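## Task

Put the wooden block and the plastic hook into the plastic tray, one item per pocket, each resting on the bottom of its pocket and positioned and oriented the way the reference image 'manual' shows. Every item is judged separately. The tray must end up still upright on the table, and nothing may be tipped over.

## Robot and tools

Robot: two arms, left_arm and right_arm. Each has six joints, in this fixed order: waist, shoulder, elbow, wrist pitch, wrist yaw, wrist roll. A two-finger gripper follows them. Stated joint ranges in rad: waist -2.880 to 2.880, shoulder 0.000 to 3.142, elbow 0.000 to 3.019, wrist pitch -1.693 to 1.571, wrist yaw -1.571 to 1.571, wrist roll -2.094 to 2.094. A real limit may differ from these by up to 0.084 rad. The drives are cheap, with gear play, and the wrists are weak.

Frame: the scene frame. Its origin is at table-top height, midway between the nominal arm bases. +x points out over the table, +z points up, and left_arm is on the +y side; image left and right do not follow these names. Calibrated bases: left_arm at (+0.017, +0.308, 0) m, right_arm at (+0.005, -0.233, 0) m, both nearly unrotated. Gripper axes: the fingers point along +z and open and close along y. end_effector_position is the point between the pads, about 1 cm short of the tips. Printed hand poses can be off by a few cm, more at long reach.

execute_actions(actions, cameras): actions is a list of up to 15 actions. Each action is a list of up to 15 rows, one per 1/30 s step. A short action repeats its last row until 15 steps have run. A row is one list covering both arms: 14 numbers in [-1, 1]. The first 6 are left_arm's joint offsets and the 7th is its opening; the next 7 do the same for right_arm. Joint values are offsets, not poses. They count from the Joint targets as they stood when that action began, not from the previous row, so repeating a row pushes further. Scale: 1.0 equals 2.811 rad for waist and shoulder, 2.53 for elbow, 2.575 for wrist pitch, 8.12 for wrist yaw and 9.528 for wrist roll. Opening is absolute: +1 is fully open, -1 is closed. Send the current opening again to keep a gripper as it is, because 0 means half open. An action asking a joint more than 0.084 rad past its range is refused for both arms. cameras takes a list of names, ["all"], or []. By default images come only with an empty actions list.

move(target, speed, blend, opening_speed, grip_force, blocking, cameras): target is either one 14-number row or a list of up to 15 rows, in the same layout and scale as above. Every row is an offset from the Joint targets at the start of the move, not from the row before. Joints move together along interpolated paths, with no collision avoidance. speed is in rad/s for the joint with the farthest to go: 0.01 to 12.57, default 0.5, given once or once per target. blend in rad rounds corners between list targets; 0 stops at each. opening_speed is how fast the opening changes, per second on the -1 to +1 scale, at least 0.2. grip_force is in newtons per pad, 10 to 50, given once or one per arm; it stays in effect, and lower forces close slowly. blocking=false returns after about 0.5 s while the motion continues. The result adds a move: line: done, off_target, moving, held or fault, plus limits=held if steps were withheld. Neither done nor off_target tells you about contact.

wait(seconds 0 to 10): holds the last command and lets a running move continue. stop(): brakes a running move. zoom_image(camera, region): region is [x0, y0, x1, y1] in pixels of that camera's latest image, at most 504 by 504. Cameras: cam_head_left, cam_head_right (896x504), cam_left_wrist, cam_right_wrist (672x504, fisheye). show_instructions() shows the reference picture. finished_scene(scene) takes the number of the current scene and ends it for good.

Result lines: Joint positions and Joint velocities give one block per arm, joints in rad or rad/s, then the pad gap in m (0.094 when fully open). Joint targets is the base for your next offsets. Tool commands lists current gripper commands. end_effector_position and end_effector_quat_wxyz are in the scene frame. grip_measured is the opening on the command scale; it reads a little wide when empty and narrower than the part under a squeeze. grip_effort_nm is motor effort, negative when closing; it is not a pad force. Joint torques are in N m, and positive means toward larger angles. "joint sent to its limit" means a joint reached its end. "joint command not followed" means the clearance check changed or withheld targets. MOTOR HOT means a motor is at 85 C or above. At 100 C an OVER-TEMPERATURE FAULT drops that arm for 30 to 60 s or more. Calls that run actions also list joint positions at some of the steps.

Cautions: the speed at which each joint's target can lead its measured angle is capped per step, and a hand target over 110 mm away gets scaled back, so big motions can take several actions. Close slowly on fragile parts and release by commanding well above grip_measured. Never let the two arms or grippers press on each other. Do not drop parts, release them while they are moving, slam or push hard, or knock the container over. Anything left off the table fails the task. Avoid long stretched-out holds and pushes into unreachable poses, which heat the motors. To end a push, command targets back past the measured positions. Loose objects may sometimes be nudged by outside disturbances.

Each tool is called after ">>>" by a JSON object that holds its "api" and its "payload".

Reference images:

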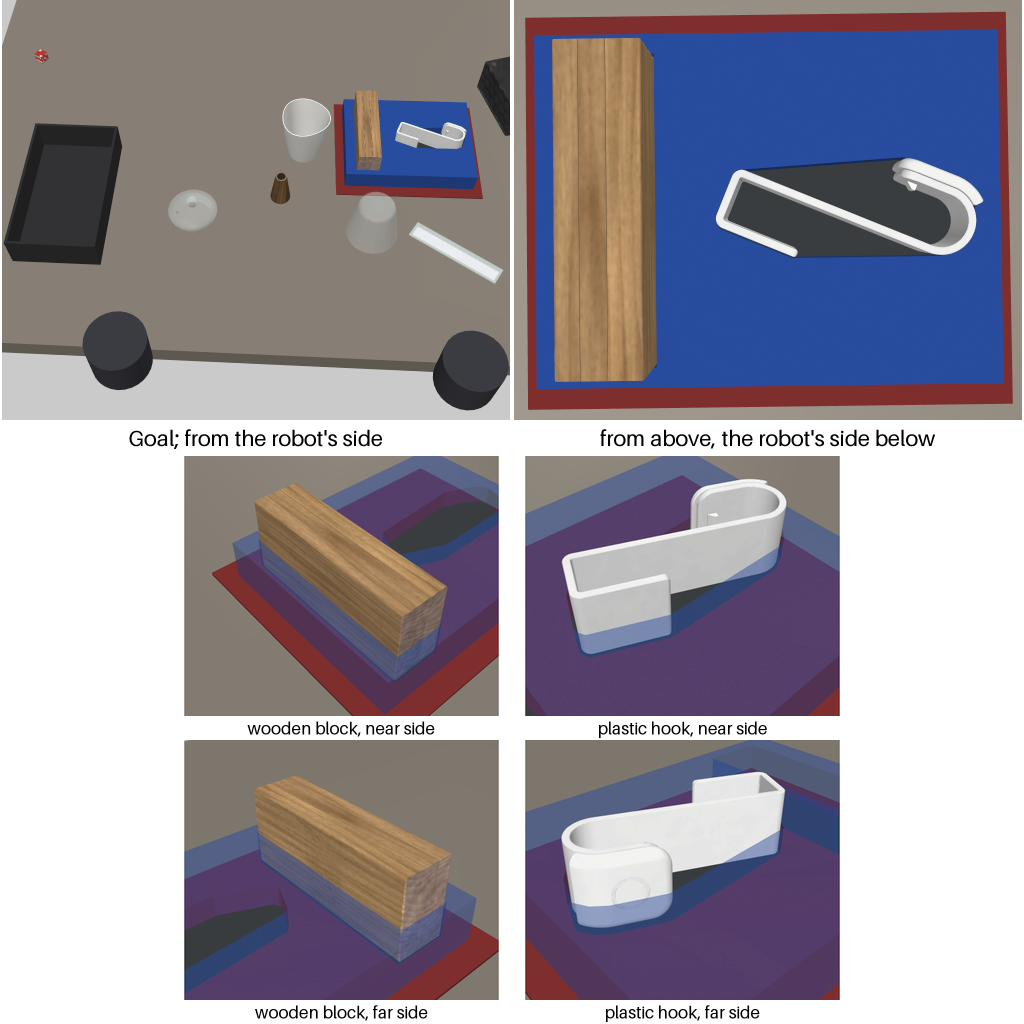

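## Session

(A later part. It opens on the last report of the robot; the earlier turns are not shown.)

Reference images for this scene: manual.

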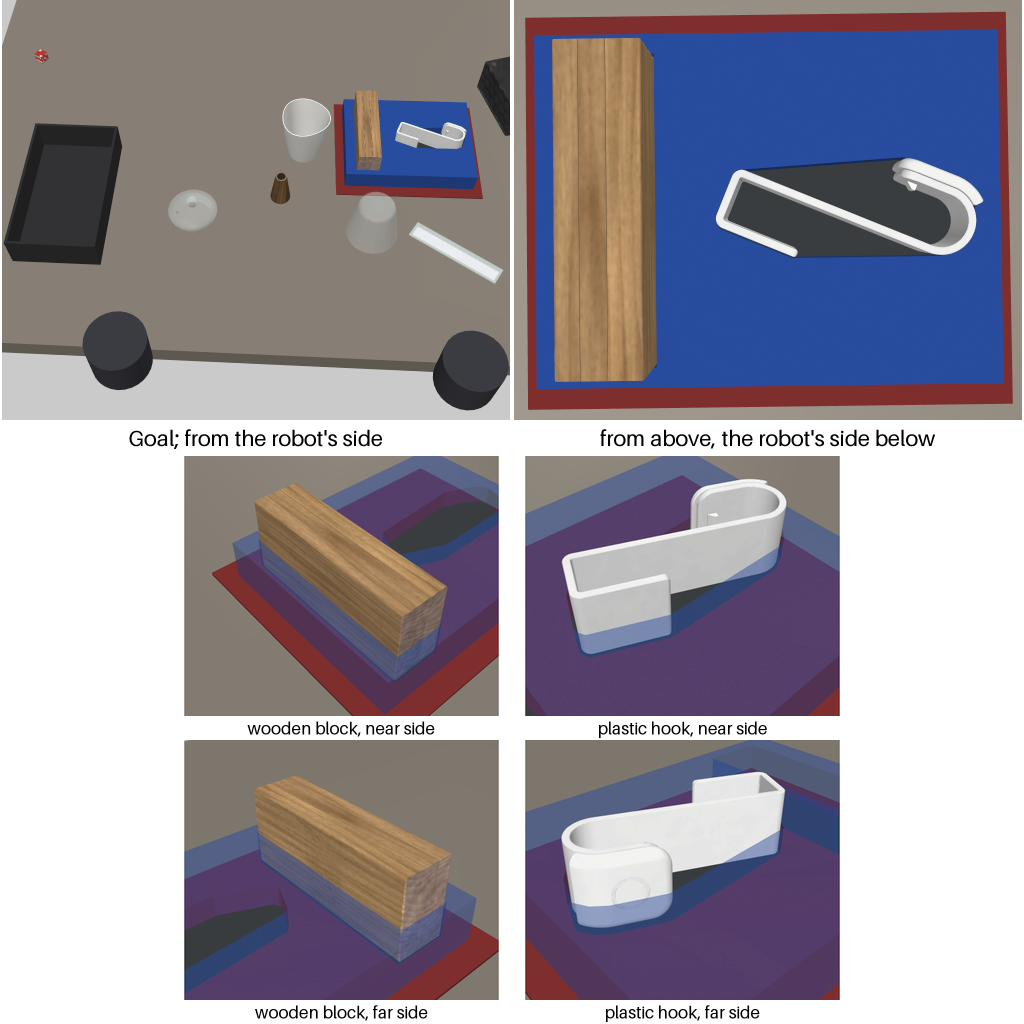

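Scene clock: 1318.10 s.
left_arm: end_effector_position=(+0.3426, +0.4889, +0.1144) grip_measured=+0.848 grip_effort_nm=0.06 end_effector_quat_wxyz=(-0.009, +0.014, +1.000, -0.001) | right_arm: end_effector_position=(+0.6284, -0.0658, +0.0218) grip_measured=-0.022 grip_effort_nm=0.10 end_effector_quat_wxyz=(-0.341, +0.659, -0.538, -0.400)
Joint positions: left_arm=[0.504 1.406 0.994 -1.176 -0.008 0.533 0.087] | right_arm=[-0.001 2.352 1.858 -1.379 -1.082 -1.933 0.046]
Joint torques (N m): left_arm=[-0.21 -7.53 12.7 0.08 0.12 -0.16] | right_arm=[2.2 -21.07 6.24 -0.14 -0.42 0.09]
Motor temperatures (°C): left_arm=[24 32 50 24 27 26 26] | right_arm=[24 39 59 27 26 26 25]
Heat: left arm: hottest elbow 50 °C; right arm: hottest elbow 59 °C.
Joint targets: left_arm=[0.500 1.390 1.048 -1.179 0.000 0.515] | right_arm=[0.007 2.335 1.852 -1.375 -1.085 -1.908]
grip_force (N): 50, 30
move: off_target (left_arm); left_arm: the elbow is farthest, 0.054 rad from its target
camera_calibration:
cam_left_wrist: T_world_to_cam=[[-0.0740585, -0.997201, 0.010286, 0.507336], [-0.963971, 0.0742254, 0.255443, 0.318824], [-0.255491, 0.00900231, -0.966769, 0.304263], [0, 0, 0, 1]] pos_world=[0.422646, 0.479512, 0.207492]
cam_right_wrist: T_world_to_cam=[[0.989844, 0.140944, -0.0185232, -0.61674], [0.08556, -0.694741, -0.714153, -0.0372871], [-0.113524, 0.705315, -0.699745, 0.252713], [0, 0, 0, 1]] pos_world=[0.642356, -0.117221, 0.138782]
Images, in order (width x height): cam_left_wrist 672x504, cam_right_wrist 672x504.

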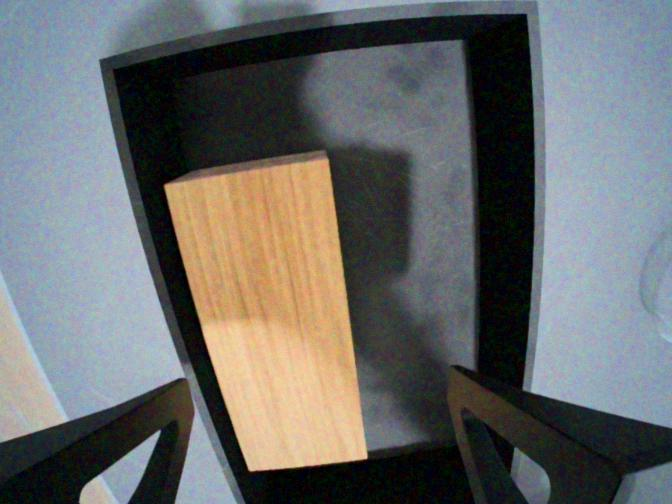

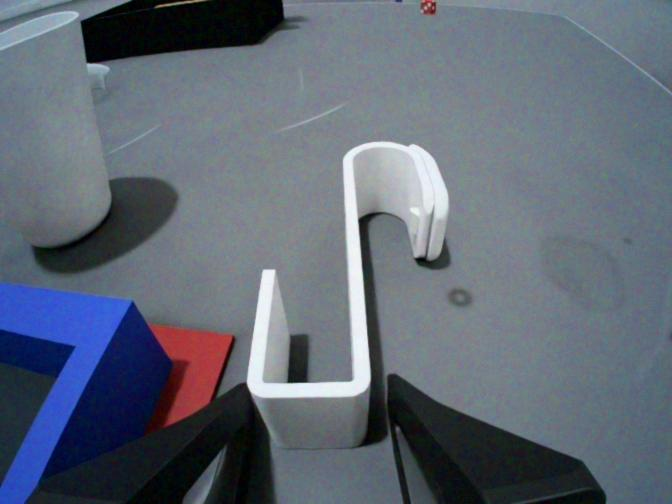

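>>> {"api": "move", "payload": {"target": [0.0146, 0.0178, -0.0407, 0.0443, 0, -0.0073, 1, 0, 0, 0, 0, 0, 0, -0.6], "speed": 0.3, "grip_force": [50, 15], "cameras": ["cam_left_wrist", "cam_right_wrist"]}}

Scene clock: 1421.43 s.
left_arm: end_effector_position=(+0.3379, +0.5008, +0.0894) grip_measured=+0.997 grip_effort_nm=0.13 end_effector_quat_wxyz=(-0.001, -0.037, +0.999, +0.004) | right_arm: end_effector_position=(+0.6285, -0.0656, +0.0221) grip_measured=-0.313 grip_effort_nm=-0.37 end_effector_quat_wxyz=(-0.341, +0.659, -0.538, -0.400)
Joint positions: left_arm=[0.537 1.429 0.945 -1.084 -0.008 0.464 0.094] | right_arm=[-0.001 2.352 1.858 -1.379 -1.084 -1.931 0.032]
Joint torques (N m): left_arm=[1.14 -5.66 8.06 1.33 0.14 -0.14] | right_arm=[2.26 -20.89 6.24 -0.21 -0.39 0.08]
Motor temperatures (°C): left_arm=[24 34 58 24 26 26 26] | right_arm=[24 39 53 27 25 26 25]
Heat: left arm: hottest elbow 58 °C; right arm: hottest elbow 53 °C.
Joint targets: left_arm=[0.541 1.440 0.945 -1.065 0.000 0.446] | right_arm=[0.007 2.335 1.852 -1.375 -1.085 -1.908]
grip_force (N): 50, 15
move: done
camera_calibration:
cam_left_wrist: T_world_to_cam=[[0.0286524, -0.999589, -0.000671474, 0.486526], [-0.970678, -0.027984, 0.238747, 0.374836], [-0.238668, -0.00618889, -0.971082, 0.28096], [0, 0, 0, 1]] pos_world=[0.416961, 0.498554, 0.18367]
cam_right_wrist: T_world_to_cam=[[0.989985, 0.13979, -0.0196945, -0.616896], [0.0837666, -0.693979, -0.715106, -0.0357814], [-0.113632, 0.706294, -0.698739, 0.252907], [0, 0, 0, 1]] pos_world=[0.642454, -0.117222, 0.138979]
Images, in order (width x height): cam_left_wrist 672x504, cam_right_wrist 672x504.

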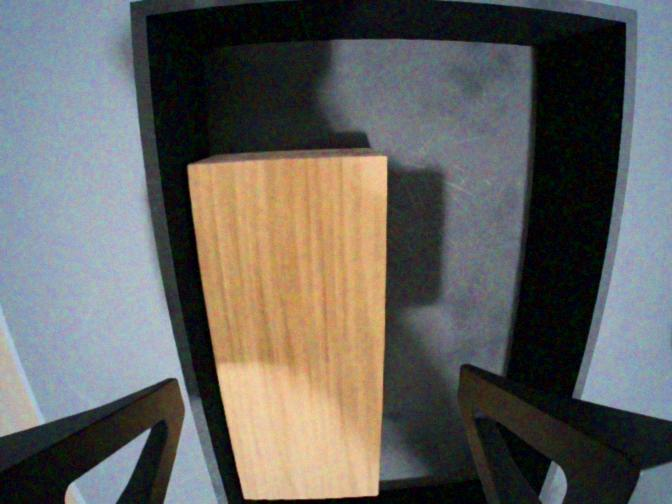

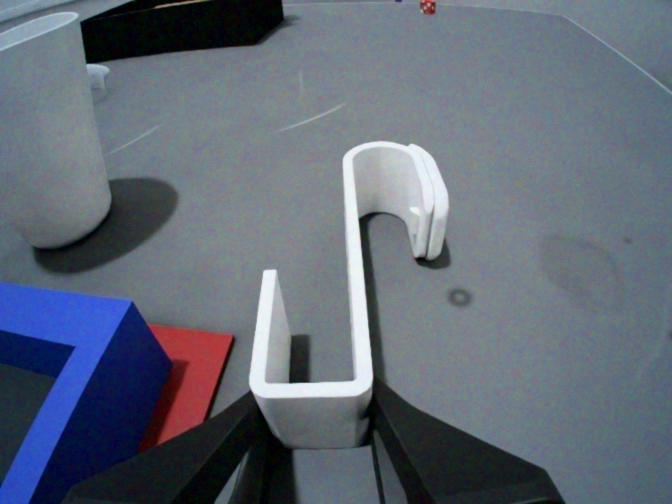

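>>> {"api": "move", "payload": {"target": [-0.00925, 0.0192, -0.01937, 0.0396, 0, -0.0022, 1, 0, -0.02846, 0.03874, -0.05437, 0, 0, -0.6], "speed": 0.12, "cameras": ["cam_left_wrist", "cam_right_wrist"]}}

Scene clock: 1667.93 s.
left_arm: end_effector_position=(+0.3449, +0.5042, +0.0595) grip_measured=+0.998 grip_effort_nm=0.10 end_effector_quat_wxyz=(+0.009, -0.048, +0.999, +0.011) | right_arm: end_effector_position=(+0.6265, -0.0658, +0.0768) grip_measured=-0.314 grip_effort_nm=-0.39 end_effector_quat_wxyz=(-0.333, +0.652, -0.546, -0.408)
Joint positions: left_arm=[0.534 1.478 0.907 -0.973 -0.011 0.439 0.094] | right_arm=[-0.001 2.286 1.89 -1.496 -1.082 -1.917 0.032]
Joint torques (N m): left_arm=[-0.62 -5.83 6.79 0.99 0.32 -0.11] | right_arm=[2.14 -22.24 11.48 -1.13 -0.38 0.02]
Motor temperatures (°C): left_arm=[24 33 52 24 26 26 26] | right_arm=[24 41 51 27 25 26 25]
Heat: left arm: hottest elbow 52 °C; right arm: hottest elbow 51 °C.
Joint targets: left_arm=[0.515 1.494 0.896 -0.963 0.000 0.425] | right_arm=[0.007 2.255 1.950 -1.515 -1.085 -1.908]
grip_force (N): 50, 15
move: off_target (right_arm); right_arm: the elbow is farthest, 0.060 rad from its target
camera_calibration:
cam_left_wrist: T_world_to_cam=[[0.050279, -0.998635, -0.0141174, 0.48265], [-0.974088, -0.0521542, 0.220074, 0.403315], [-0.22051, 0.0026865, -0.975381, 0.243179], [0, 0, 0, 1]] pos_world=[0.42222, 0.502372, 0.155247]
cam_right_wrist: T_world_to_cam=[[0.989693, 0.134048, -0.050392, -0.611794], [0.0580702, -0.697306, -0.714417, 0.0192547], [-0.130905, 0.704127, -0.697903, 0.301725], [0, 0, 0, 1]] pos_world=[0.643867, -0.117016, 0.193501]
Images, in order (width x height): cam_left_wrist 672x504, cam_right_wrist 672x504.

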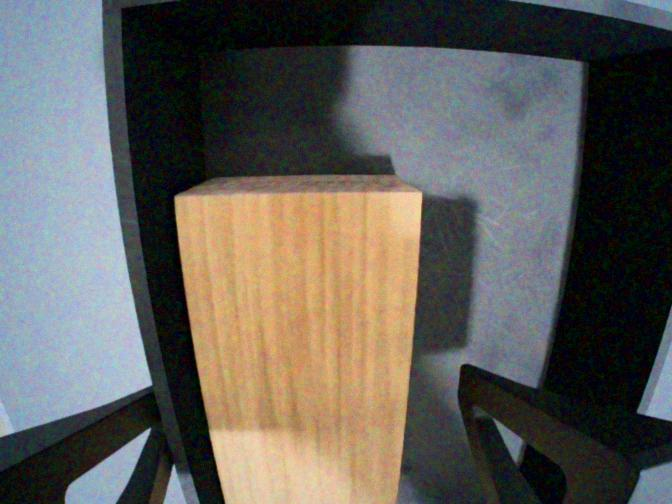

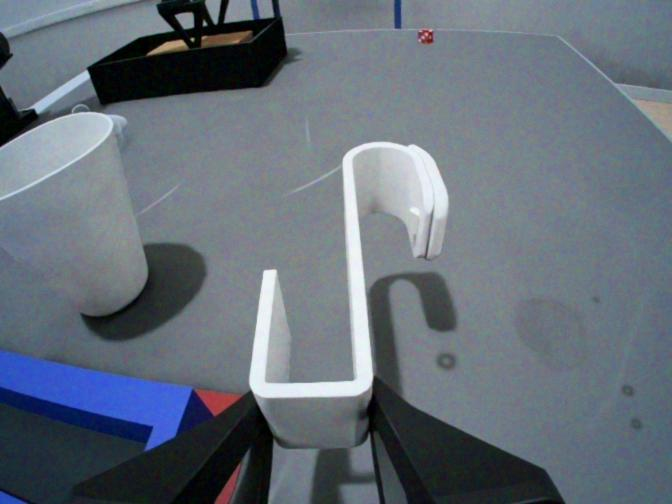

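>>> {"api": "move", "payload": {"target": [[-0.00462, -0.0071, 0, 0, 0, 0, 1, 0.07168, -0.06795, 0.07194, -0.01942, 0.13485, 0.04093, -0.6], [-0.00462, 0.00356, -0.00435, 0.0031, 0, 0, 1, 0.07168, -0.06795, 0.07194, -0.01942, 0.13485, 0.04093, -0.6]], "speed": [0.5, 0.1], "cameras": ["cam_left_wrist"]}}

Scene clock: 1705.03 s.
left_arm: end_effector_position=(+0.3448, +0.5041, +0.0575) grip_measured=+0.998 grip_effort_nm=0.09 end_effector_quat_wxyz=(+0.010, -0.047, +0.999, +0.013) | right_arm: end_effector_position=(+0.6356, -0.0879, +0.1663) grip_measured=-0.314 grip_effort_nm=-0.39 end_effector_quat_wxyz=(+0.010, +0.773, -0.634, -0.002)
Joint positions: left_arm=[0.533 1.478 0.901 -0.963 -0.014 0.439 0.094] | right_arm=[0.206 2.093 2.065 -1.562 0.01 -1.537 0.032]
Joint torques (N m): left_arm=[-1.44 -5.01 6.27 0.9 0.42 -0.13] | right_arm=[1.55 -20.95 13.2 -0.58 0.21 0.03]
Motor temperatures (°C): left_arm=[24 32 51 24 26 26 26] | right_arm=[24 41 56 27 25 26 25]
Heat: left arm: hottest elbow 51 °C; right arm: hottest elbow 56 °C.
Joint targets: left_arm=[0.502 1.504 0.885 -0.955 0.000 0.425] | right_arm=[0.208 2.064 2.131 -1.565 0.010 -1.518]
grip_force (N): 50, 15
move: off_target (right_arm); right_arm: the elbow is farthest, 0.067 rad from its target
camera_calibration:
cam_left_wrist: T_world_to_cam=[[0.048857, -0.998625, -0.0189811, 0.483199], [-0.97469, -0.0518195, 0.217472, 0.403771], [-0.218156, 0.00787566, -0.975882, 0.237814], [0, 0, 0, 1]] pos_world=[0.421825, 0.501585, 0.153442]
Images, in order (width x height): cam_left_wrist 672x504.

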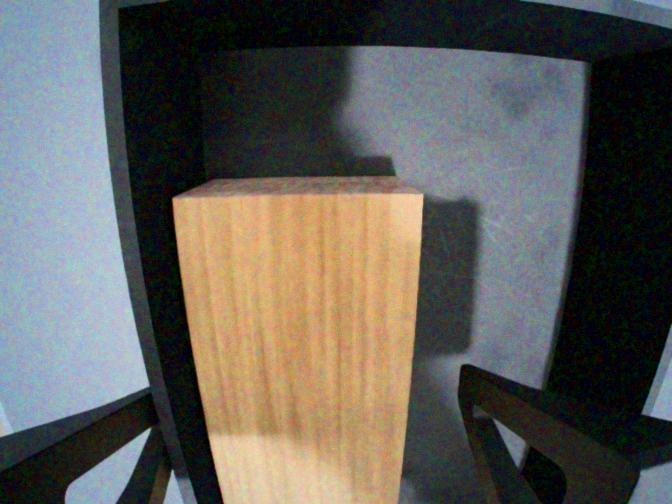

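>>> {"api": "move", "payload": {"target": [[0, -0.0249, 0, 0, 0, 0, 1, 0.06386, 0.03771, -0.08024, 0.06485, 0.12869, 0.00714, -0.6], [0, 0, 0, 0, 0, 0, 1, 0.06386, 0.03771, -0.08024, 0.06485, 0.12869, 0.00714, -0.6]], "speed": [0.5, 0.08], "cameras": ["cam_left_wrist", "cam_right_wrist"]}}

Scene clock: 1728.97 s.
left_arm: end_effector_position=(+0.3443, +0.5041, +0.0546) grip_measured=+0.998 grip_effort_nm=0.09 end_effector_quat_wxyz=(+0.013, -0.047, +0.999, +0.015) | right_arm: end_effector_position=(+0.6595, -0.1136, +0.1495) grip_measured=-0.314 grip_effort_nm=-0.39 end_effector_quat_wxyz=(+0.286, +0.713, -0.493, +0.408)
Joint positions: left_arm=[0.533 1.478 0.891 -0.947 -0.015 0.439 0.094] | right_arm=[0.386 2.173 1.926 -1.416 1.041 -1.469 0.032]
Joint torques (N m): left_arm=[-1.67 -4.72 7.02 0.76 0.49 -0.12] | right_arm=[1.9 -19.31 7.99 0.06 1 0.06]
Motor temperatures (°C): left_arm=[24 32 51 24 26 26 26] | right_arm=[24 42 58 27 25 26 25]
Heat: left arm: hottest elbow 51 °C; right arm: hottest elbow 58 °C.
Joint targets: left_arm=[0.502 1.504 0.885 -0.955 0.000 0.425] | right_arm=[0.388 2.170 1.929 -1.398 1.055 -1.450]
grip_force (N): 50, 15
move: done
camera_calibration:
cam_left_wrist: T_world_to_cam=[[0.0490067, -0.998528, -0.0232478, 0.483338], [-0.975653, -0.0528398, 0.212861, 0.405042], [-0.213776, 0.0122502, -0.976806, 0.231281], [0, 0, 0, 1]] pos_world=[0.420935, 0.501195, 0.150935]
cam_right_wrist: T_world_to_cam=[[0.937027, 0.344585, 0.0569339, -0.59167], [0.0221911, -0.221426, 0.974925, -0.138954], [0.348551, -0.912268, -0.215129, -0.18152], [0, 0, 0, 1]] pos_world=[0.620763, 0.00751775, 0.130105]
Images, in order (width x height): cam_left_wrist 672x504, cam_right_wrist 672x504.

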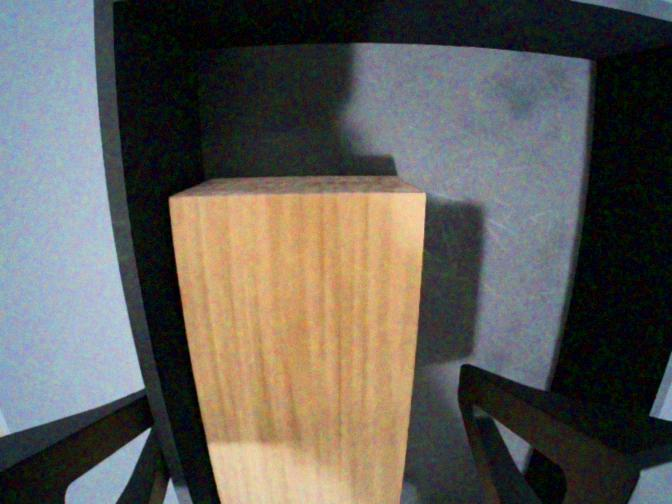

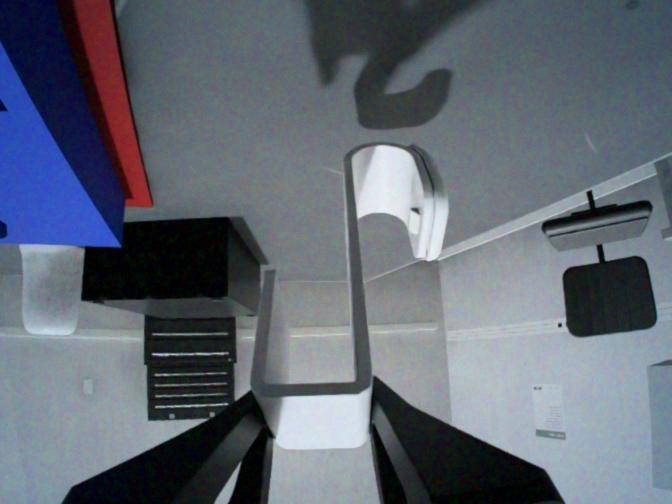

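>>> {"api": "move", "payload": {"target": [0, -0.0391, 0, 0, 0, 0, 1, 0, 0, 0, 0, 0, 0, -0.6], "speed": 0.3, "cameras": ["cam_left_wrist"]}}

Scene clock: 1760.43 s.
left_arm: end_effector_position=(+0.3475, +0.4983, +0.0771) grip_measured=+0.998 grip_effort_nm=0.09 end_effector_quat_wxyz=(+0.036, -0.041, +0.998, +0.025) | right_arm: end_effector_position=(+0.6595, -0.1136, +0.1495) grip_measured=-0.314 grip_effort_nm=-0.39 end_effector_quat_wxyz=(+0.286, +0.713, -0.493, +0.408)
Joint positions: left_arm=[0.518 1.412 0.888 -0.96 -0.011 0.436 0.094] | right_arm=[0.386 2.173 1.926 -1.416 1.041 -1.469 0.032]
Joint torques (N m): left_arm=[-0.5 -7.36 7.61 0.76 0.29 -0.12] | right_arm=[1.79 -19.43 7.99 0.1 0.98 0.05]
Motor temperatures (°C): left_arm=[24 32 50 24 27 26 26] | right_arm=[24 44 56 27 26 26 25]
Heat: left arm: hottest elbow 50 °C; right arm: hottest elbow 56 °C.
Joint targets: left_arm=[0.502 1.394 0.885 -0.955 0.000 0.425] | right_arm=[0.388 2.170 1.929 -1.398 1.055 -1.450]
grip_force (N): 50, 15
move: done
camera_calibration:
cam_left_wrist: T_world_to_cam=[[0.0379525, -0.998379, -0.0424143, 0.483128], [-0.985029, -0.0445202, 0.16654, 0.405831], [-0.168158, 0.0354587, -0.985122, 0.22727], [0, 0, 0, 1]] pos_world=[0.419637, 0.492354, 0.176793]
Images, in order (width x height): cam_left_wrist 672x504.

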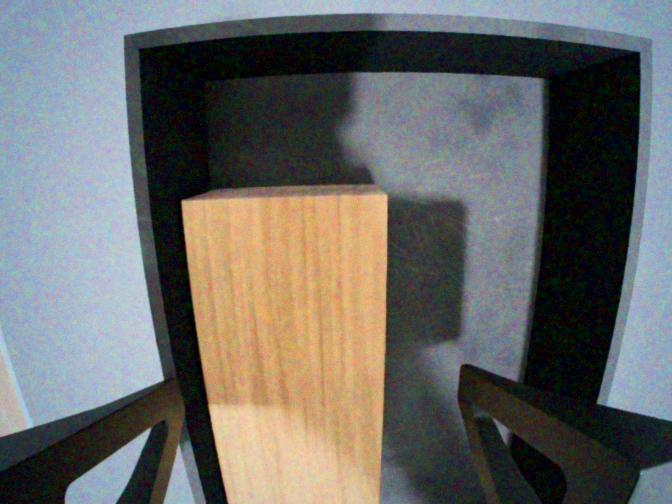

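>>> {"api": "move", "payload": {"target": [0, 0.0356, 0, 0, 0, 0, 1, 0, 0.00854, -0.01581, 0.02447, 0, 0, -0.6], "speed": 0.1, "cameras": ["cam_right_wrist"]}}

Scene clock: 1824.57 s.
left_arm: end_effector_position=(+0.3482, +0.4979, +0.0760) grip_measured=+0.998 grip_effort_nm=0.09 end_effector_quat_wxyz=(+0.034, -0.045, +0.998, +0.025) | right_arm: end_effector_position=(+0.6599, -0.1126, +0.1245) grip_measured=-0.314 grip_effort_nm=-0.38 end_effector_quat_wxyz=(+0.283, +0.712, -0.494, +0.411)
Joint positions: left_arm=[0.514 1.417 0.89 -0.96 -0.014 0.425 0.094] | right_arm=[0.387 2.191 1.889 -1.353 1.044 -1.469 0.032]
Joint torques (N m): left_arm=[-0.5 -0.73 7.66 0.87 0.41 -0.07] | right_arm=[1.9 -18.96 7.69 0.05 0.89 0.06]
Heat: left arm: hottest elbow 50 °C; right arm: hottest elbow 54 °C.
Joint targets: left_arm=[0.502 1.494 0.885 -0.955 0.000 0.425] | right_arm=[0.388 2.194 1.889 -1.335 1.055 -1.450]
grip_force (N): 50, 15
move: off_target (left_arm); left_arm: the shoulder is farthest, 0.077 rad from its target
camera_calibration:
cam_right_wrist: T_world_to_cam=[[0.935921, 0.346213, 0.0647138, -0.591037], [0.0145744, -0.221648, 0.975018, -0.109362], [0.351907, -0.911597, -0.212491, -0.188647], [0, 0, 0, 1]] pos_world=[0.621145, 0.00841439, 0.104792]
Images, in order (width x height): cam_right_wrist 672x504.

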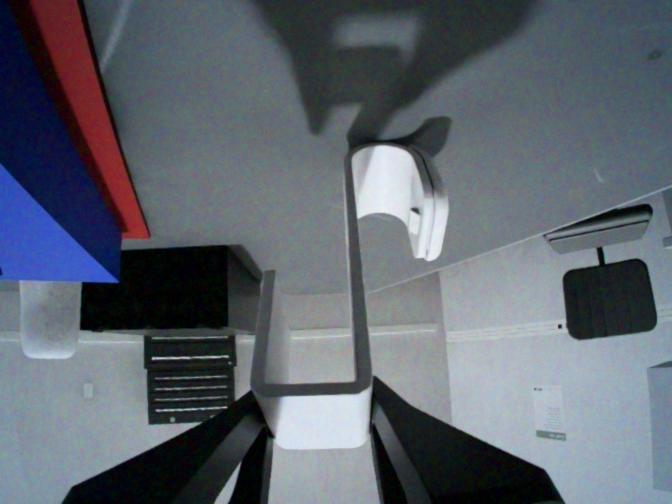

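>>> {"api": "move", "payload": {"target": [0, -0.0285, 0, 0, 0, 0, 1, 0, 0, 0, 0, 0, 0, -0.6], "speed": 0.2, "cameras": ["cam_left_wrist", "cam_head_left"]}}

>>> {"api": "zoom_image", "payload": {"camera": "cam_head_left", "region": [100, 130, 400, 330]}}

Scene clock: 1841.63 s.
left_arm: end_effector_position=(+0.3478, +0.4977, +0.0766) grip_measured=+0.998 grip_effort_nm=0.09 end_effector_quat_wxyz=(+0.035, -0.043, +0.998, +0.026) | right_arm: end_effector_position=(+0.6599, -0.1126, +0.1245) grip_measured=-0.314 grip_effort_nm=-0.39 end_effector_quat_wxyz=(+0.283, +0.712, -0.494, +0.411)
Joint positions: left_arm=[0.514 1.414 0.888 -0.96 -0.014 0.429 0.094] | right_arm=[0.387 2.191 1.889 -1.353 1.044 -1.469 0.032]
Joint torques (N m): left_arm=[-0.5 -5.95 7.77 0.65 0.47 -0.08] | right_arm=[1.9 -19.02 7.65 0.12 0.89 0.04]
Motor temperatures (°C): left_arm=[24 32 50 24 27 26 26] | right_arm=[24 43 55 27 27 26 25]
Heat: left arm: hottest elbow 50 °C; right arm: hottest elbow 55 °C.
Joint targets: left_arm=[0.502 1.414 0.885 -0.955 0.000 0.425] | right_arm=[0.388 2.194 1.889 -1.335 1.055 -1.450]
grip_force (N): 50, 15
move: done
camera_calibration:
cam_left_wrist: T_world_to_cam=[[0.0426632, -0.998126, -0.0438655, 0.480928], [-0.984406, -0.0494952, 0.168802, 0.40823], [-0.170657, 0.0359799, -0.984673, 0.227291], [0, 0, 0, 1]] pos_world=[0.420135, 0.492054, 0.175993]
Images, in order (width x height): cam_head_left 896x504, cam_left_wrist 672x504.

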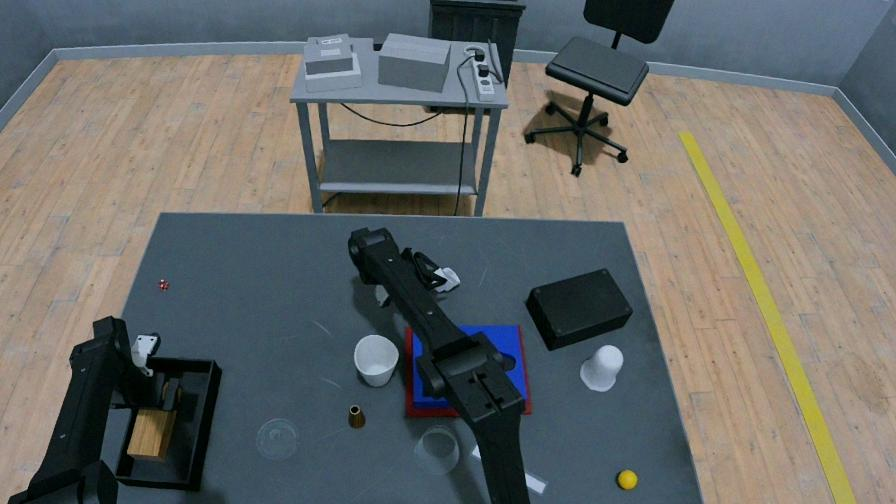

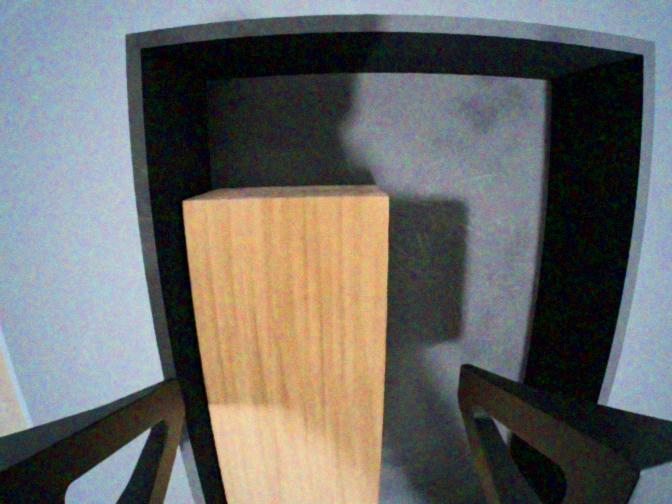

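Scaled by 1.680 from the camera's 896x504 image, which has a finer 1280x720 frame.

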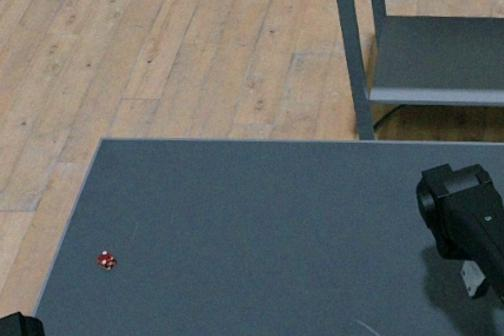

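>>> {"api": "zoom_image", "payload": {"camera": "cam_head_left", "region": [60, 310, 240, 500]}}

Scaled by 2.653 from the camera's 896x504 image, which has a finer 1280x720 frame.

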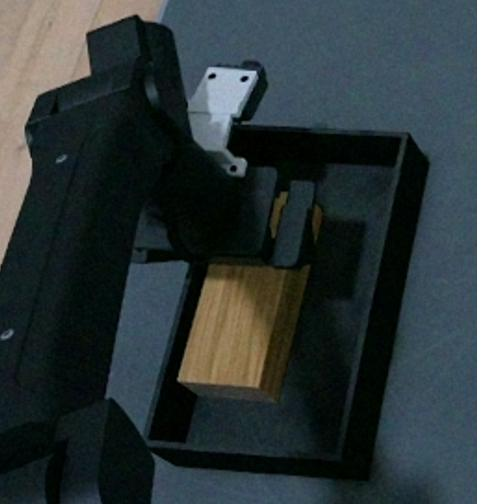

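>>> {"api": "move", "payload": {"target": [[0, -0.0057, 0, 0, 0, 0, 0.83, 0, 0, 0, 0, 0, 0, -0.6], [0, 0.027, 0, 0, 0, 0, 0.83, 0, 0, 0, 0, 0, 0, -0.6]], "speed": [0.2, 0.08], "cameras": ["cam_left_wrist"]}}

Scene clock: 1981.63 s.
left_arm: end_effector_position=(+0.3460, +0.4941, +0.0607) grip_measured=+0.833 grip_effort_nm=-0.17 end_effector_quat_wxyz=(+0.017, -0.041, +0.999, +0.013) | right_arm: end_effector_position=(+0.6599, -0.1126, +0.1245) grip_measured=-0.314 grip_effort_nm=-0.39 end_effector_quat_wxyz=(+0.283, +0.712, -0.494, +0.411)
Joint positions: left_arm=[0.511 1.457 0.887 -0.96 -0.008 0.43 0.086] | right_arm=[0.387 2.191 1.889 -1.353 1.044 -1.469 0.032]
Joint torques (N m): left_arm=[-0.15 -4.01 7.56 0.79 0.18 -0.05] | right_arm=[1.79 -18.96 7.69 0.03 0.9 0.05]
Motor temperatures (°C): left_arm=[24 34 50 24 27 26 26] | right_arm=[24 42 55 27 27 26 25]
Heat: left arm: hottest elbow 50 °C; right arm: hottest elbow 55 °C.
Joint targets: left_arm=[0.502 1.490 0.885 -0.955 0.000 0.425] | right_arm=[0.388 2.194 1.889 -1.335 1.055 -1.450]
grip_force (N): 50, 15
move: done
camera_calibration:
cam_left_wrist: T_world_to_cam=[[0.0365533, -0.999164, -0.0182938, 0.47775], [-0.97793, -0.0395327, 0.205159, 0.399496], [-0.205711, 0.0103908, -0.978558, 0.235912], [0, 0, 0, 1]] pos_world=[0.421746, 0.490693, 0.157633]
Images, in order (width x height): cam_left_wrist 672x504.

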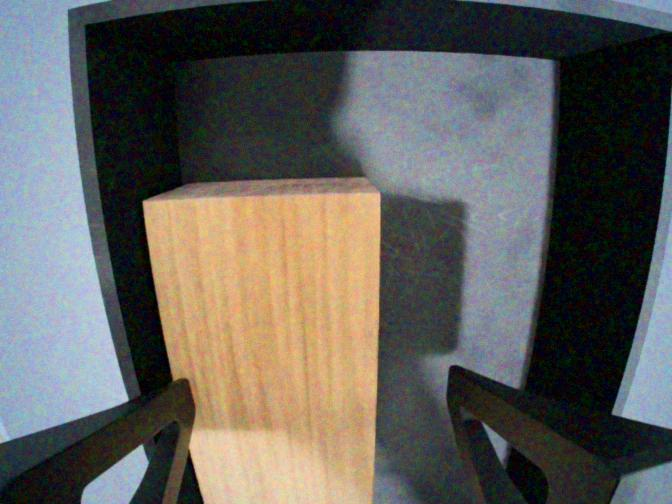

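>>> {"api": "move", "payload": {"target": [[0, -0.0185, 0, 0, 0, 0, 0.83, 0, 0, 0, 0, 0, 0, -0.6], [0, -0.0185, 0, 0, 0, 0, 1, 0, 0, 0, 0, 0, 0, -0.6], [0, 0.0036, 0, 0, 0, 0, 1, 0, 0, 0, 0, 0, 0, -0.6]], "speed": [0.2, 0.2, 0.08], "cameras": ["cam_left_wrist"]}}

Scene clock: 2003.33 s.
left_arm: end_effector_position=(+0.3468, +0.4926, +0.0607) grip_measured=+0.997 grip_effort_nm=0.13 end_effector_quat_wxyz=(+0.017, -0.041, +0.999, +0.013) | right_arm: end_effector_position=(+0.6599, -0.1126, +0.1245) grip_measured=-0.314 grip_effort_nm=-0.39 end_effector_quat_wxyz=(+0.283, +0.712, -0.494, +0.411)
Joint positions: left_arm=[0.507 1.457 0.887 -0.96 -0.008 0.425 0.094] | right_arm=[0.387 2.191 1.889 -1.353 1.044 -1.469 0.032]
Joint torques (N m): left_arm=[-0.09 -3.37 7.6 0.66 0.18 -0.09] | right_arm=[1.85 -19.08 7.64 0.09 0.9 0.04]
Motor temperatures (°C): left_arm=[24 33 50 24 27 26 26] | right_arm=[24 42 55 27 27 26 25]
Heat: left arm: hottest elbow 50 °C; right arm: hottest elbow 55 °C.
Joint targets: left_arm=[0.502 1.500 0.885 -0.955 0.000 0.425] | right_arm=[0.388 2.194 1.889 -1.335 1.055 -1.450]
grip_force (N): 50, 15
move: off_target (left_arm); left_arm: the shoulder is farthest, 0.044 rad from its target
camera_calibration:
cam_left_wrist: T_world_to_cam=[[0.03661, -0.999166, -0.0180972, 0.476164], [-0.977953, -0.0395467, 0.205046, 0.400352], [-0.205591, 0.0101915, -0.978585, 0.236164], [0, 0, 0, 1]] pos_world=[0.422646, 0.489192, 0.157633]
Images, in order (width x height): cam_left_wrist 672x504.

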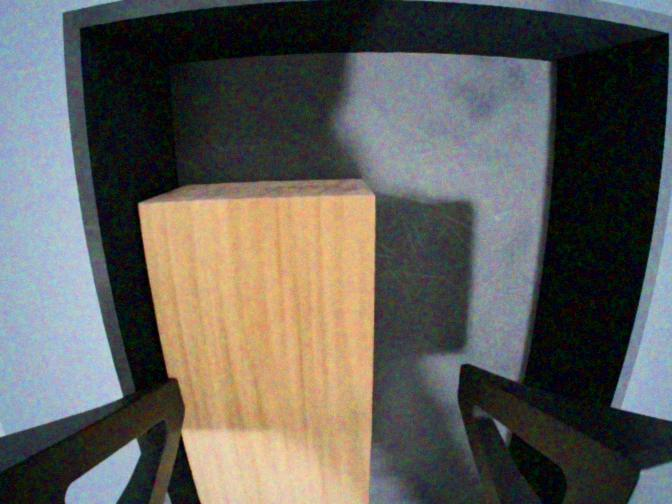

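>>> {"api": "move", "payload": {"target": [[0, -0.0213, 0, 0, 0, 0, 1, 0, 0, 0, 0, 0, 0, -0.6], [0.0082, -0.0213, 0, 0, 0, 0, 1, 0, 0, 0, 0, 0, 0, -0.6], [0.0082, 0.0036, 0, 0, 0, 0, 1, 0, 0, 0, 0, 0, 0, -0.6]], "speed": [0.2, 0.2, 0.08], "cameras": ["cam_left_wrist"]}}

Scene clock: 2023.73 s.
left_arm: end_effector_position=(+0.3468, +0.4926, +0.0607) grip_measured=+0.997 grip_effort_nm=0.13 end_effector_quat_wxyz=(+0.017, -0.041, +0.999, +0.013) | right_arm: end_effector_position=(+0.6599, -0.1126, +0.1245) grip_measured=-0.314 grip_effort_nm=-0.39 end_effector_quat_wxyz=(+0.283, +0.712, -0.494, +0.411)
Joint positions: left_arm=[0.507 1.457 0.887 -0.96 -0.008 0.425 0.094] | right_arm=[0.387 2.191 1.889 -1.353 1.044 -1.469 0.032]
Joint torques (N m): left_arm=[1.38 -2.55 7.56 0.8 0.17 -0.09] | right_arm=[1.73 -19.19 7.6 0.16 0.89 0.06]
Motor temperatures (°C): left_arm=[24 33 50 24 26 26 26] | right_arm=[24 42 55 27 27 26 25]
Heat: left arm: hottest elbow 50 °C; right arm: hottest elbow 55 °C.
Joint targets: left_arm=[0.525 1.510 0.885 -0.955 0.000 0.425] | right_arm=[0.388 2.194 1.889 -1.335 1.055 -1.450]
grip_force (N): 50, 15
move: off_target (left_arm); left_arm: the shoulder is farthest, 0.054 rad from its target
camera_calibration:
cam_left_wrist: T_world_to_cam=[[0.03661, -0.999166, -0.0180972, 0.476164], [-0.977953, -0.0395467, 0.205046, 0.400352], [-0.205591, 0.0101915, -0.978585, 0.236164], [0, 0, 0, 1]] pos_world=[0.422646, 0.489192, 0.157633]
Images, in order (width x height): cam_left_wrist 672x504.

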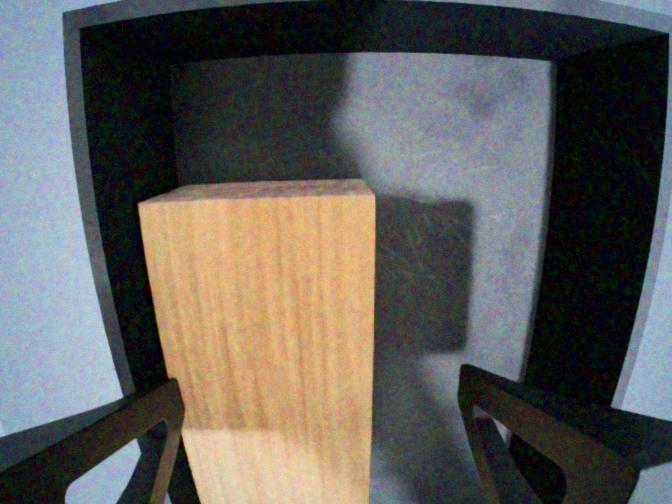

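>>> {"api": "move", "payload": {"target": [[0, -0.0445, 0, 0, 0, 0, 1, 0, 0, 0, 0, 0, 0, -0.6], [0.001, -0.0445, 0, 0, 0, 0, 1, 0, 0, 0, 0, 0, 0, -0.6], [0.001, 0.0, 0, 0, 0, 0, 1, 0, 0, 0, 0, 0, 0, -0.6]], "speed": [0.3, 0.2, 0.1], "cameras": ["cam_left_wrist"]}}

Scene clock: 2034.37 s.
left_arm: end_effector_position=(+0.3464, +0.4925, +0.0607) grip_measured=+0.997 grip_effort_nm=0.13 end_effector_quat_wxyz=(+0.018, -0.042, +0.999, +0.008) | right_arm: end_effector_position=(+0.6599, -0.1126, +0.1245) grip_measured=-0.314 grip_effort_nm=-0.39 end_effector_quat_wxyz=(+0.283, +0.712, -0.494, +0.411)
Joint positions: left_arm=[0.511 1.457 0.887 -0.961 0.001 0.429 0.094] | right_arm=[0.387 2.191 1.889 -1.353 1.044 -1.469 0.032]
Joint torques (N m): left_arm=[1.14 -2.67 7.58 0.81 0.13 -0.12] | right_arm=[2.02 -19.14 7.71 0.12 0.91 0.04]
Motor temperatures (°C): left_arm=[24 33 50 24 26 26 26] | right_arm=[24 42 55 27 27 26 25]
Heat: left arm: hottest elbow 50 °C; right arm: hottest elbow 55 °C.
Joint targets: left_arm=[0.528 1.510 0.885 -0.955 0.000 0.425] | right_arm=[0.388 2.194 1.889 -1.335 1.055 -1.450]
grip_force (N): 50, 15
move: off_target (left_arm); left_arm: the shoulder is farthest, 0.053 rad from its target
camera_calibration:
cam_left_wrist: T_world_to_cam=[[0.0377874, -0.999242, -0.00938376, 0.475236], [-0.978518, -0.038905, 0.202459, 0.4], [-0.202671, 0.00153177, -0.979246, 0.239329], [0, 0, 0, 1]] pos_world=[0.421954, 0.490071, 0.157838]
Images, in order (width x height): cam_left_wrist 672x504.

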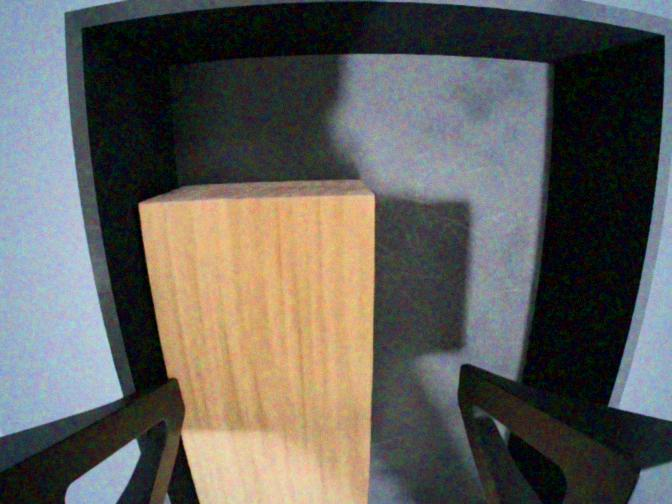

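>>> {"api": "move", "payload": {"target": [[0.0025, -0.0445, 0, 0, 0, 0, 1, 0, 0, 0, 0, 0, 0, -0.6], [0.005, -0.0445, 0, 0, 0, 0, 1, 0, 0, 0, 0, 0, 0, -0.6], [0.005, 0.0, 0, 0, 0, 0, 1, 0, 0, 0, 0, 0, 0, -0.6]], "speed": [0.3, 0.2, 0.1], "cameras": ["cam_left_wrist"]}}

Scene clock: 2045.47 s.
left_arm: end_effector_position=(+0.3484, +0.5025, +0.0754) grip_measured=+0.997 grip_effort_nm=0.12 end_effector_quat_wxyz=(+0.033, -0.051, +0.998, +0.024) | right_arm: end_effector_position=(+0.6599, -0.1126, +0.1245) grip_measured=-0.314 grip_effort_nm=-0.38 end_effector_quat_wxyz=(+0.283, +0.712, -0.494, +0.411)
Joint positions: left_arm=[0.525 1.426 0.898 -0.961 -0.012 0.424 0.094] | right_arm=[0.387 2.191 1.889 -1.353 1.044 -1.469 0.032]
Joint torques (N m): left_arm=[1.26 -0.5 7.01 0.85 0.38 -0.08] | right_arm=[1.79 -19.02 7.65 0.1 0.89 0.05]
Motor temperatures (°C): left_arm=[24 32 50 24 26 26 26] | right_arm=[24 42 55 27 27 26 25]
Heat: left arm: hottest elbow 50 °C; right arm: hottest elbow 55 °C.
Joint targets: left_arm=[0.542 1.510 0.885 -0.955 0.000 0.425] | right_arm=[0.388 2.194 1.889 -1.335 1.055 -1.450]
grip_force (N): 50, 15
move: off_target (left_arm); left_arm: the shoulder is farthest, 0.084 rad from its target
camera_calibration:
cam_left_wrist: T_world_to_cam=[[0.0577409, -0.997522, -0.0402022, 0.479804], [-0.98303, -0.0638333, 0.171983, 0.415773], [-0.174123, 0.0295895, -0.984279, 0.230437], [0, 0, 0, 1]] pos_world=[0.421137, 0.498337, 0.174597]
Images, in order (width x height): cam_left_wrist 672x504.

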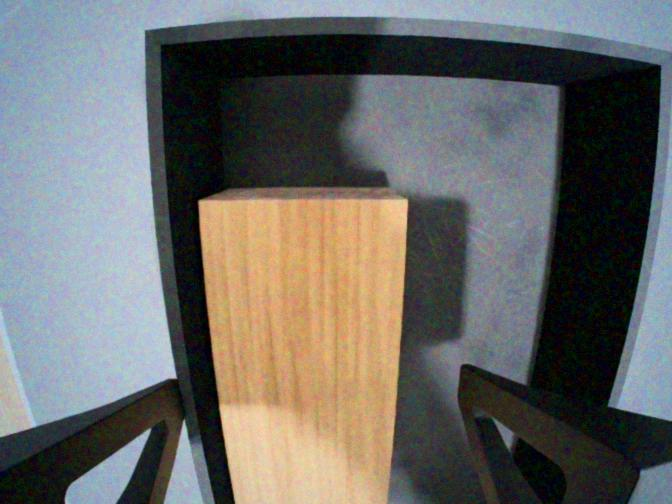

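>>> {"api": "move", "payload": {"target": [[-0.005, -0.0445, 0, 0, 0, 0, 0.69, 0, 0, 0, 0, 0, 0, -0.6], [-0.005, -0.006, 0, 0, 0, 0, 0.69, 0, 0, 0, 0, 0, 0, -0.6]], "speed": [0.3, 0.1], "cameras": ["cam_left_wrist"]}}

Scene clock: 2064.90 s.
left_arm: end_effector_position=(+0.3430, +0.4998, +0.0612) grip_measured=+0.693 grip_effort_nm=-0.16 end_effector_quat_wxyz=(+0.017, -0.049, +0.999, +0.013) | right_arm: end_effector_position=(+0.6599, -0.1126, +0.1245) grip_measured=-0.314 grip_effort_nm=-0.39 end_effector_quat_wxyz=(+0.283, +0.712, -0.494, +0.411)
Joint positions: left_arm=[0.528 1.457 0.888 -0.961 -0.008 0.432 0.08] | right_arm=[0.387 2.191 1.889 -1.353 1.044 -1.469 0.032]
Joint torques (N m): left_arm=[-0.03 -4.37 7.41 0.8 0.13 -0.04] | right_arm=[1.9 -18.78 7.65 0.09 0.9 0.05]
Heat: left arm: hottest elbow 50 °C; right arm: hottest elbow 54 °C.
Joint targets: left_arm=[0.528 1.493 0.885 -0.955 0.000 0.425] | right_arm=[0.388 2.194 1.889 -1.335 1.055 -1.450]
grip_force (N): 50, 15
move: off_target (left_arm); left_arm: the shoulder is farthest, 0.037 rad from its target
camera_calibration:
cam_left_wrist: T_world_to_cam=[[0.051907, -0.998484, -0.0183207, 0.477977], [-0.977193, -0.0545657, 0.205223, 0.40412], [-0.205911, 0.0072504, -0.978544, 0.237303], [0, 0, 0, 1]] pos_world=[0.418956, 0.497583, 0.158033]
Images, in order (width x height): cam_left_wrist 672x504.

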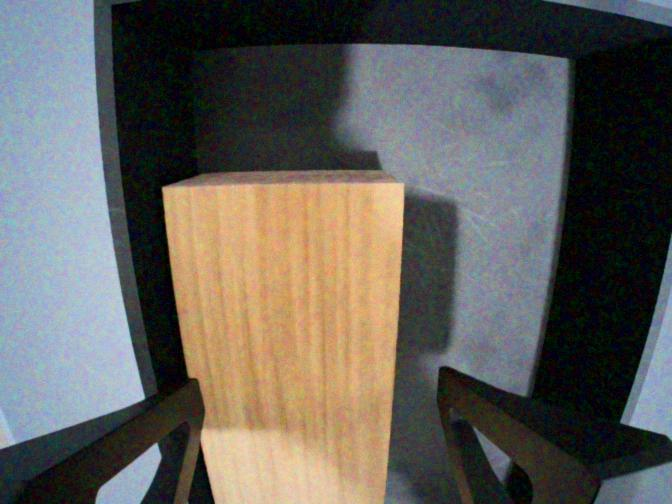

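>>> {"api": "move", "payload": {"target": [[0, -0.04, 0, 0, 0, 0, 0.83, 0, 0, 0, 0, 0, 0, -0.6], [0, 0.003, 0, 0, 0, 0, 0.83, 0, 0, 0, 0, 0, 0, -0.6]], "speed": [0.3, 0.1], "cameras": ["cam_left_wrist"]}}

Scene clock: 2075.37 s.
left_arm: end_effector_position=(+0.3439, +0.4968, +0.0611) grip_measured=+0.827 grip_effort_nm=0.13 end_effector_quat_wxyz=(+0.018, -0.051, +0.999, +0.007) | right_arm: end_effector_position=(+0.6599, -0.1126, +0.1245) grip_measured=-0.314 grip_effort_nm=-0.39 end_effector_quat_wxyz=(+0.283, +0.712, -0.494, +0.411)
Joint positions: left_arm=[0.525 1.457 0.888 -0.964 0.003 0.424 0.086] | right_arm=[0.387 2.191 1.889 -1.353 1.044 -1.469 0.032]
Joint torques (N m): left_arm=[0.15 -3.31 7.45 0.87 0.07 -0.06] | right_arm=[1.85 -19.08 7.72 0.1 0.89 0.05]
Heat: left arm: hottest elbow 50 °C; right arm: hottest elbow 54 °C.
Joint targets: left_arm=[0.528 1.501 0.885 -0.955 0.000 0.425] | right_arm=[0.388 2.194 1.889 -1.335 1.055 -1.450]
grip_force (N): 50, 15
move: off_target (left_arm); left_arm: the shoulder is farthest, 0.045 rad from its target
camera_calibration:
cam_left_wrist: T_world_to_cam=[[0.0561515, -0.998397, -0.00710554, 0.472724], [-0.977545, -0.0564237, 0.20303, 0.406001], [-0.203106, -0.00445447, -0.979147, 0.242365], [0, 0, 0, 1]] pos_world=[0.419566, 0.495954, 0.15824]
Images, in order (width x height): cam_left_wrist 672x504.

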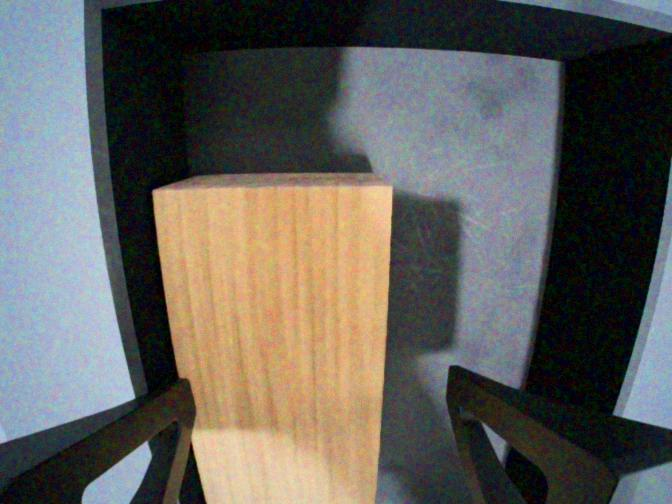

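>>> {"api": "move", "payload": {"target": [0, 0, 0, 0, 0, 0, 1.0, 0, 0, 0, 0, 0, 0, -0.6], "opening_speed": 0.2, "cameras": ["cam_left_wrist"]}}

Scene clock: 2085.63 s.
left_arm: end_effector_position=(+0.3441, +0.4929, +0.0616) grip_measured=+0.995 grip_effort_nm=0.18 end_effector_quat_wxyz=(+0.016, -0.047, +0.999, +0.005) | right_arm: end_effector_position=(+0.6599, -0.1126, +0.1245) grip_measured=-0.314 grip_effort_nm=-0.38 end_effector_quat_wxyz=(+0.283, +0.712, -0.494, +0.411)
Joint positions: left_arm=[0.518 1.455 0.888 -0.972 0.006 0.424 0.094] | right_arm=[0.387 2.191 1.889 -1.353 1.044 -1.469 0.032]
Joint torques (N m): left_arm=[0.85 -2.9 7.53 1.22 -0.03 -0.09] | right_arm=[1.96 -18.96 7.73 0.1 0.89 0.05]
Heat: left arm: hottest elbow 49 °C; right arm: hottest elbow 54 °C.
Joint targets: left_arm=[0.528 1.501 0.885 -0.955 0.000 0.425] | right_arm=[0.388 2.194 1.889 -1.335 1.055 -1.450]
grip_force (N): 50, 15
move: off_target (left_arm); left_arm: the shoulder is farthest, 0.046 rad from its target
camera_calibration:
cam_left_wrist: T_world_to_cam=[[0.0482827, -0.998832, -0.00159961, 0.471443], [-0.977175, -0.0475674, 0.207043, 0.401064], [-0.206877, -0.00843348, -0.978331, 0.246061], [0, 0, 0, 1]] pos_world=[0.420051, 0.492046, 0.158446]
Images, in order (width x height): cam_left_wrist 672x504.

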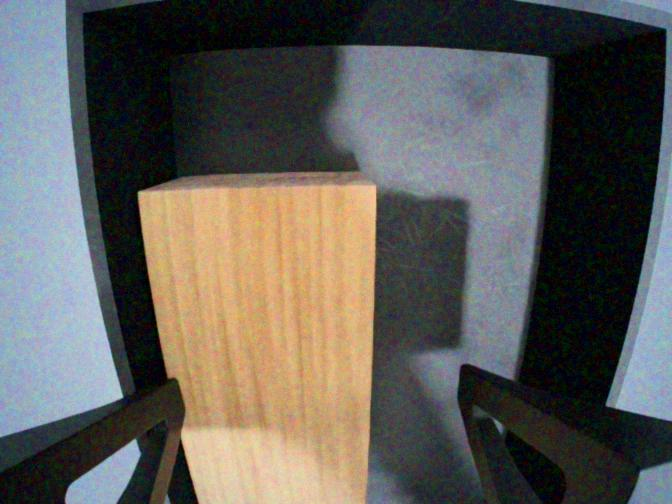

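>>> {"api": "move", "payload": {"target": [[0, -0.0413, 0, 0, 0, 0, -1, 0, 0, 0, 0, 0, 0, -0.6], [0.006, -0.0413, 0, 0, 0, 0, -1, 0, 0, 0, 0, 0, 0, -0.6], [0.006, 0.004, 0, 0, 0, 0, -1, 0, 0, 0, 0, 0, 0, -0.6], [-0.026, 0.004, 0, 0, 0, 0, -1, 0, 0, 0, 0, 0, 0, -0.6], [-0.026, -0.0413, 0, 0, 0, 0, -1, 0, 0, 0, 0, 0, 0, -0.6]], "speed": [0.3, 0.2, 0.1, 0.1, 0.3], "cameras": ["cam_left_wrist"]}}

Scene clock: 2120.27 s.
left_arm: end_effector_position=(+0.3565, +0.4780, +0.0798) grip_measured=-0.976 grip_effort_nm=-1.05 end_effector_quat_wxyz=(+0.039, -0.018, +0.999, +0.023) | right_arm: end_effector_position=(+0.6599, -0.1126, +0.1245) grip_measured=-0.314 grip_effort_nm=-0.38 end_effector_quat_wxyz=(+0.283, +0.712, -0.494, +0.411)
Joint positions: left_arm=[0.461 1.403 0.887 -0.966 -0.008 0.425 0.001] | right_arm=[0.387 2.191 1.889 -1.353 1.044 -1.469 0.032]
Joint torques (N m): left_arm=[-0.85 -7.18 7.79 0.96 0.21 -0.09] | right_arm=[1.85 -19.49 7.69 0.09 0.89 0.04]
Heat: left arm: hottest elbow 49 °C; right arm: hottest elbow 54 °C.
Joint targets: left_arm=[0.455 1.385 0.885 -0.955 0.000 0.425] | right_arm=[0.388 2.194 1.889 -1.335 1.055 -1.450]
grip_force (N): 50, 15
move: done
camera_calibration:
cam_left_wrist: T_world_to_cam=[[-0.00819046, -0.999179, -0.0396876, 0.479321], [-0.986578, 0.00160154, 0.163283, 0.392097], [-0.163085, 0.0404922, -0.985781, 0.227832], [0, 0, 0, 1]] pos_world=[0.427916, 0.469074, 0.179592]
Images, in order (width x height): cam_left_wrist 672x504.

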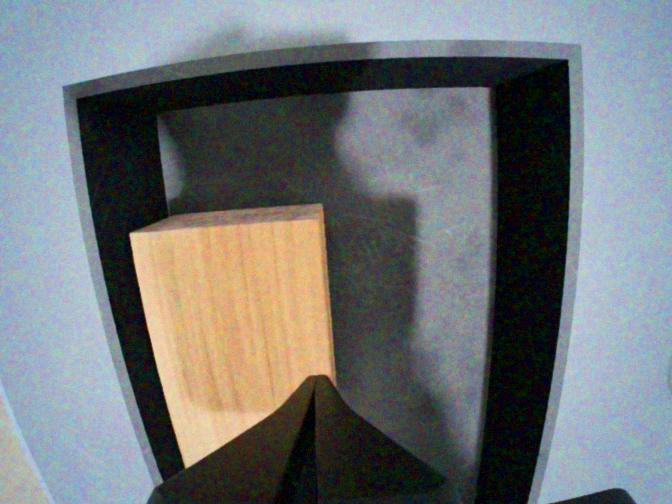

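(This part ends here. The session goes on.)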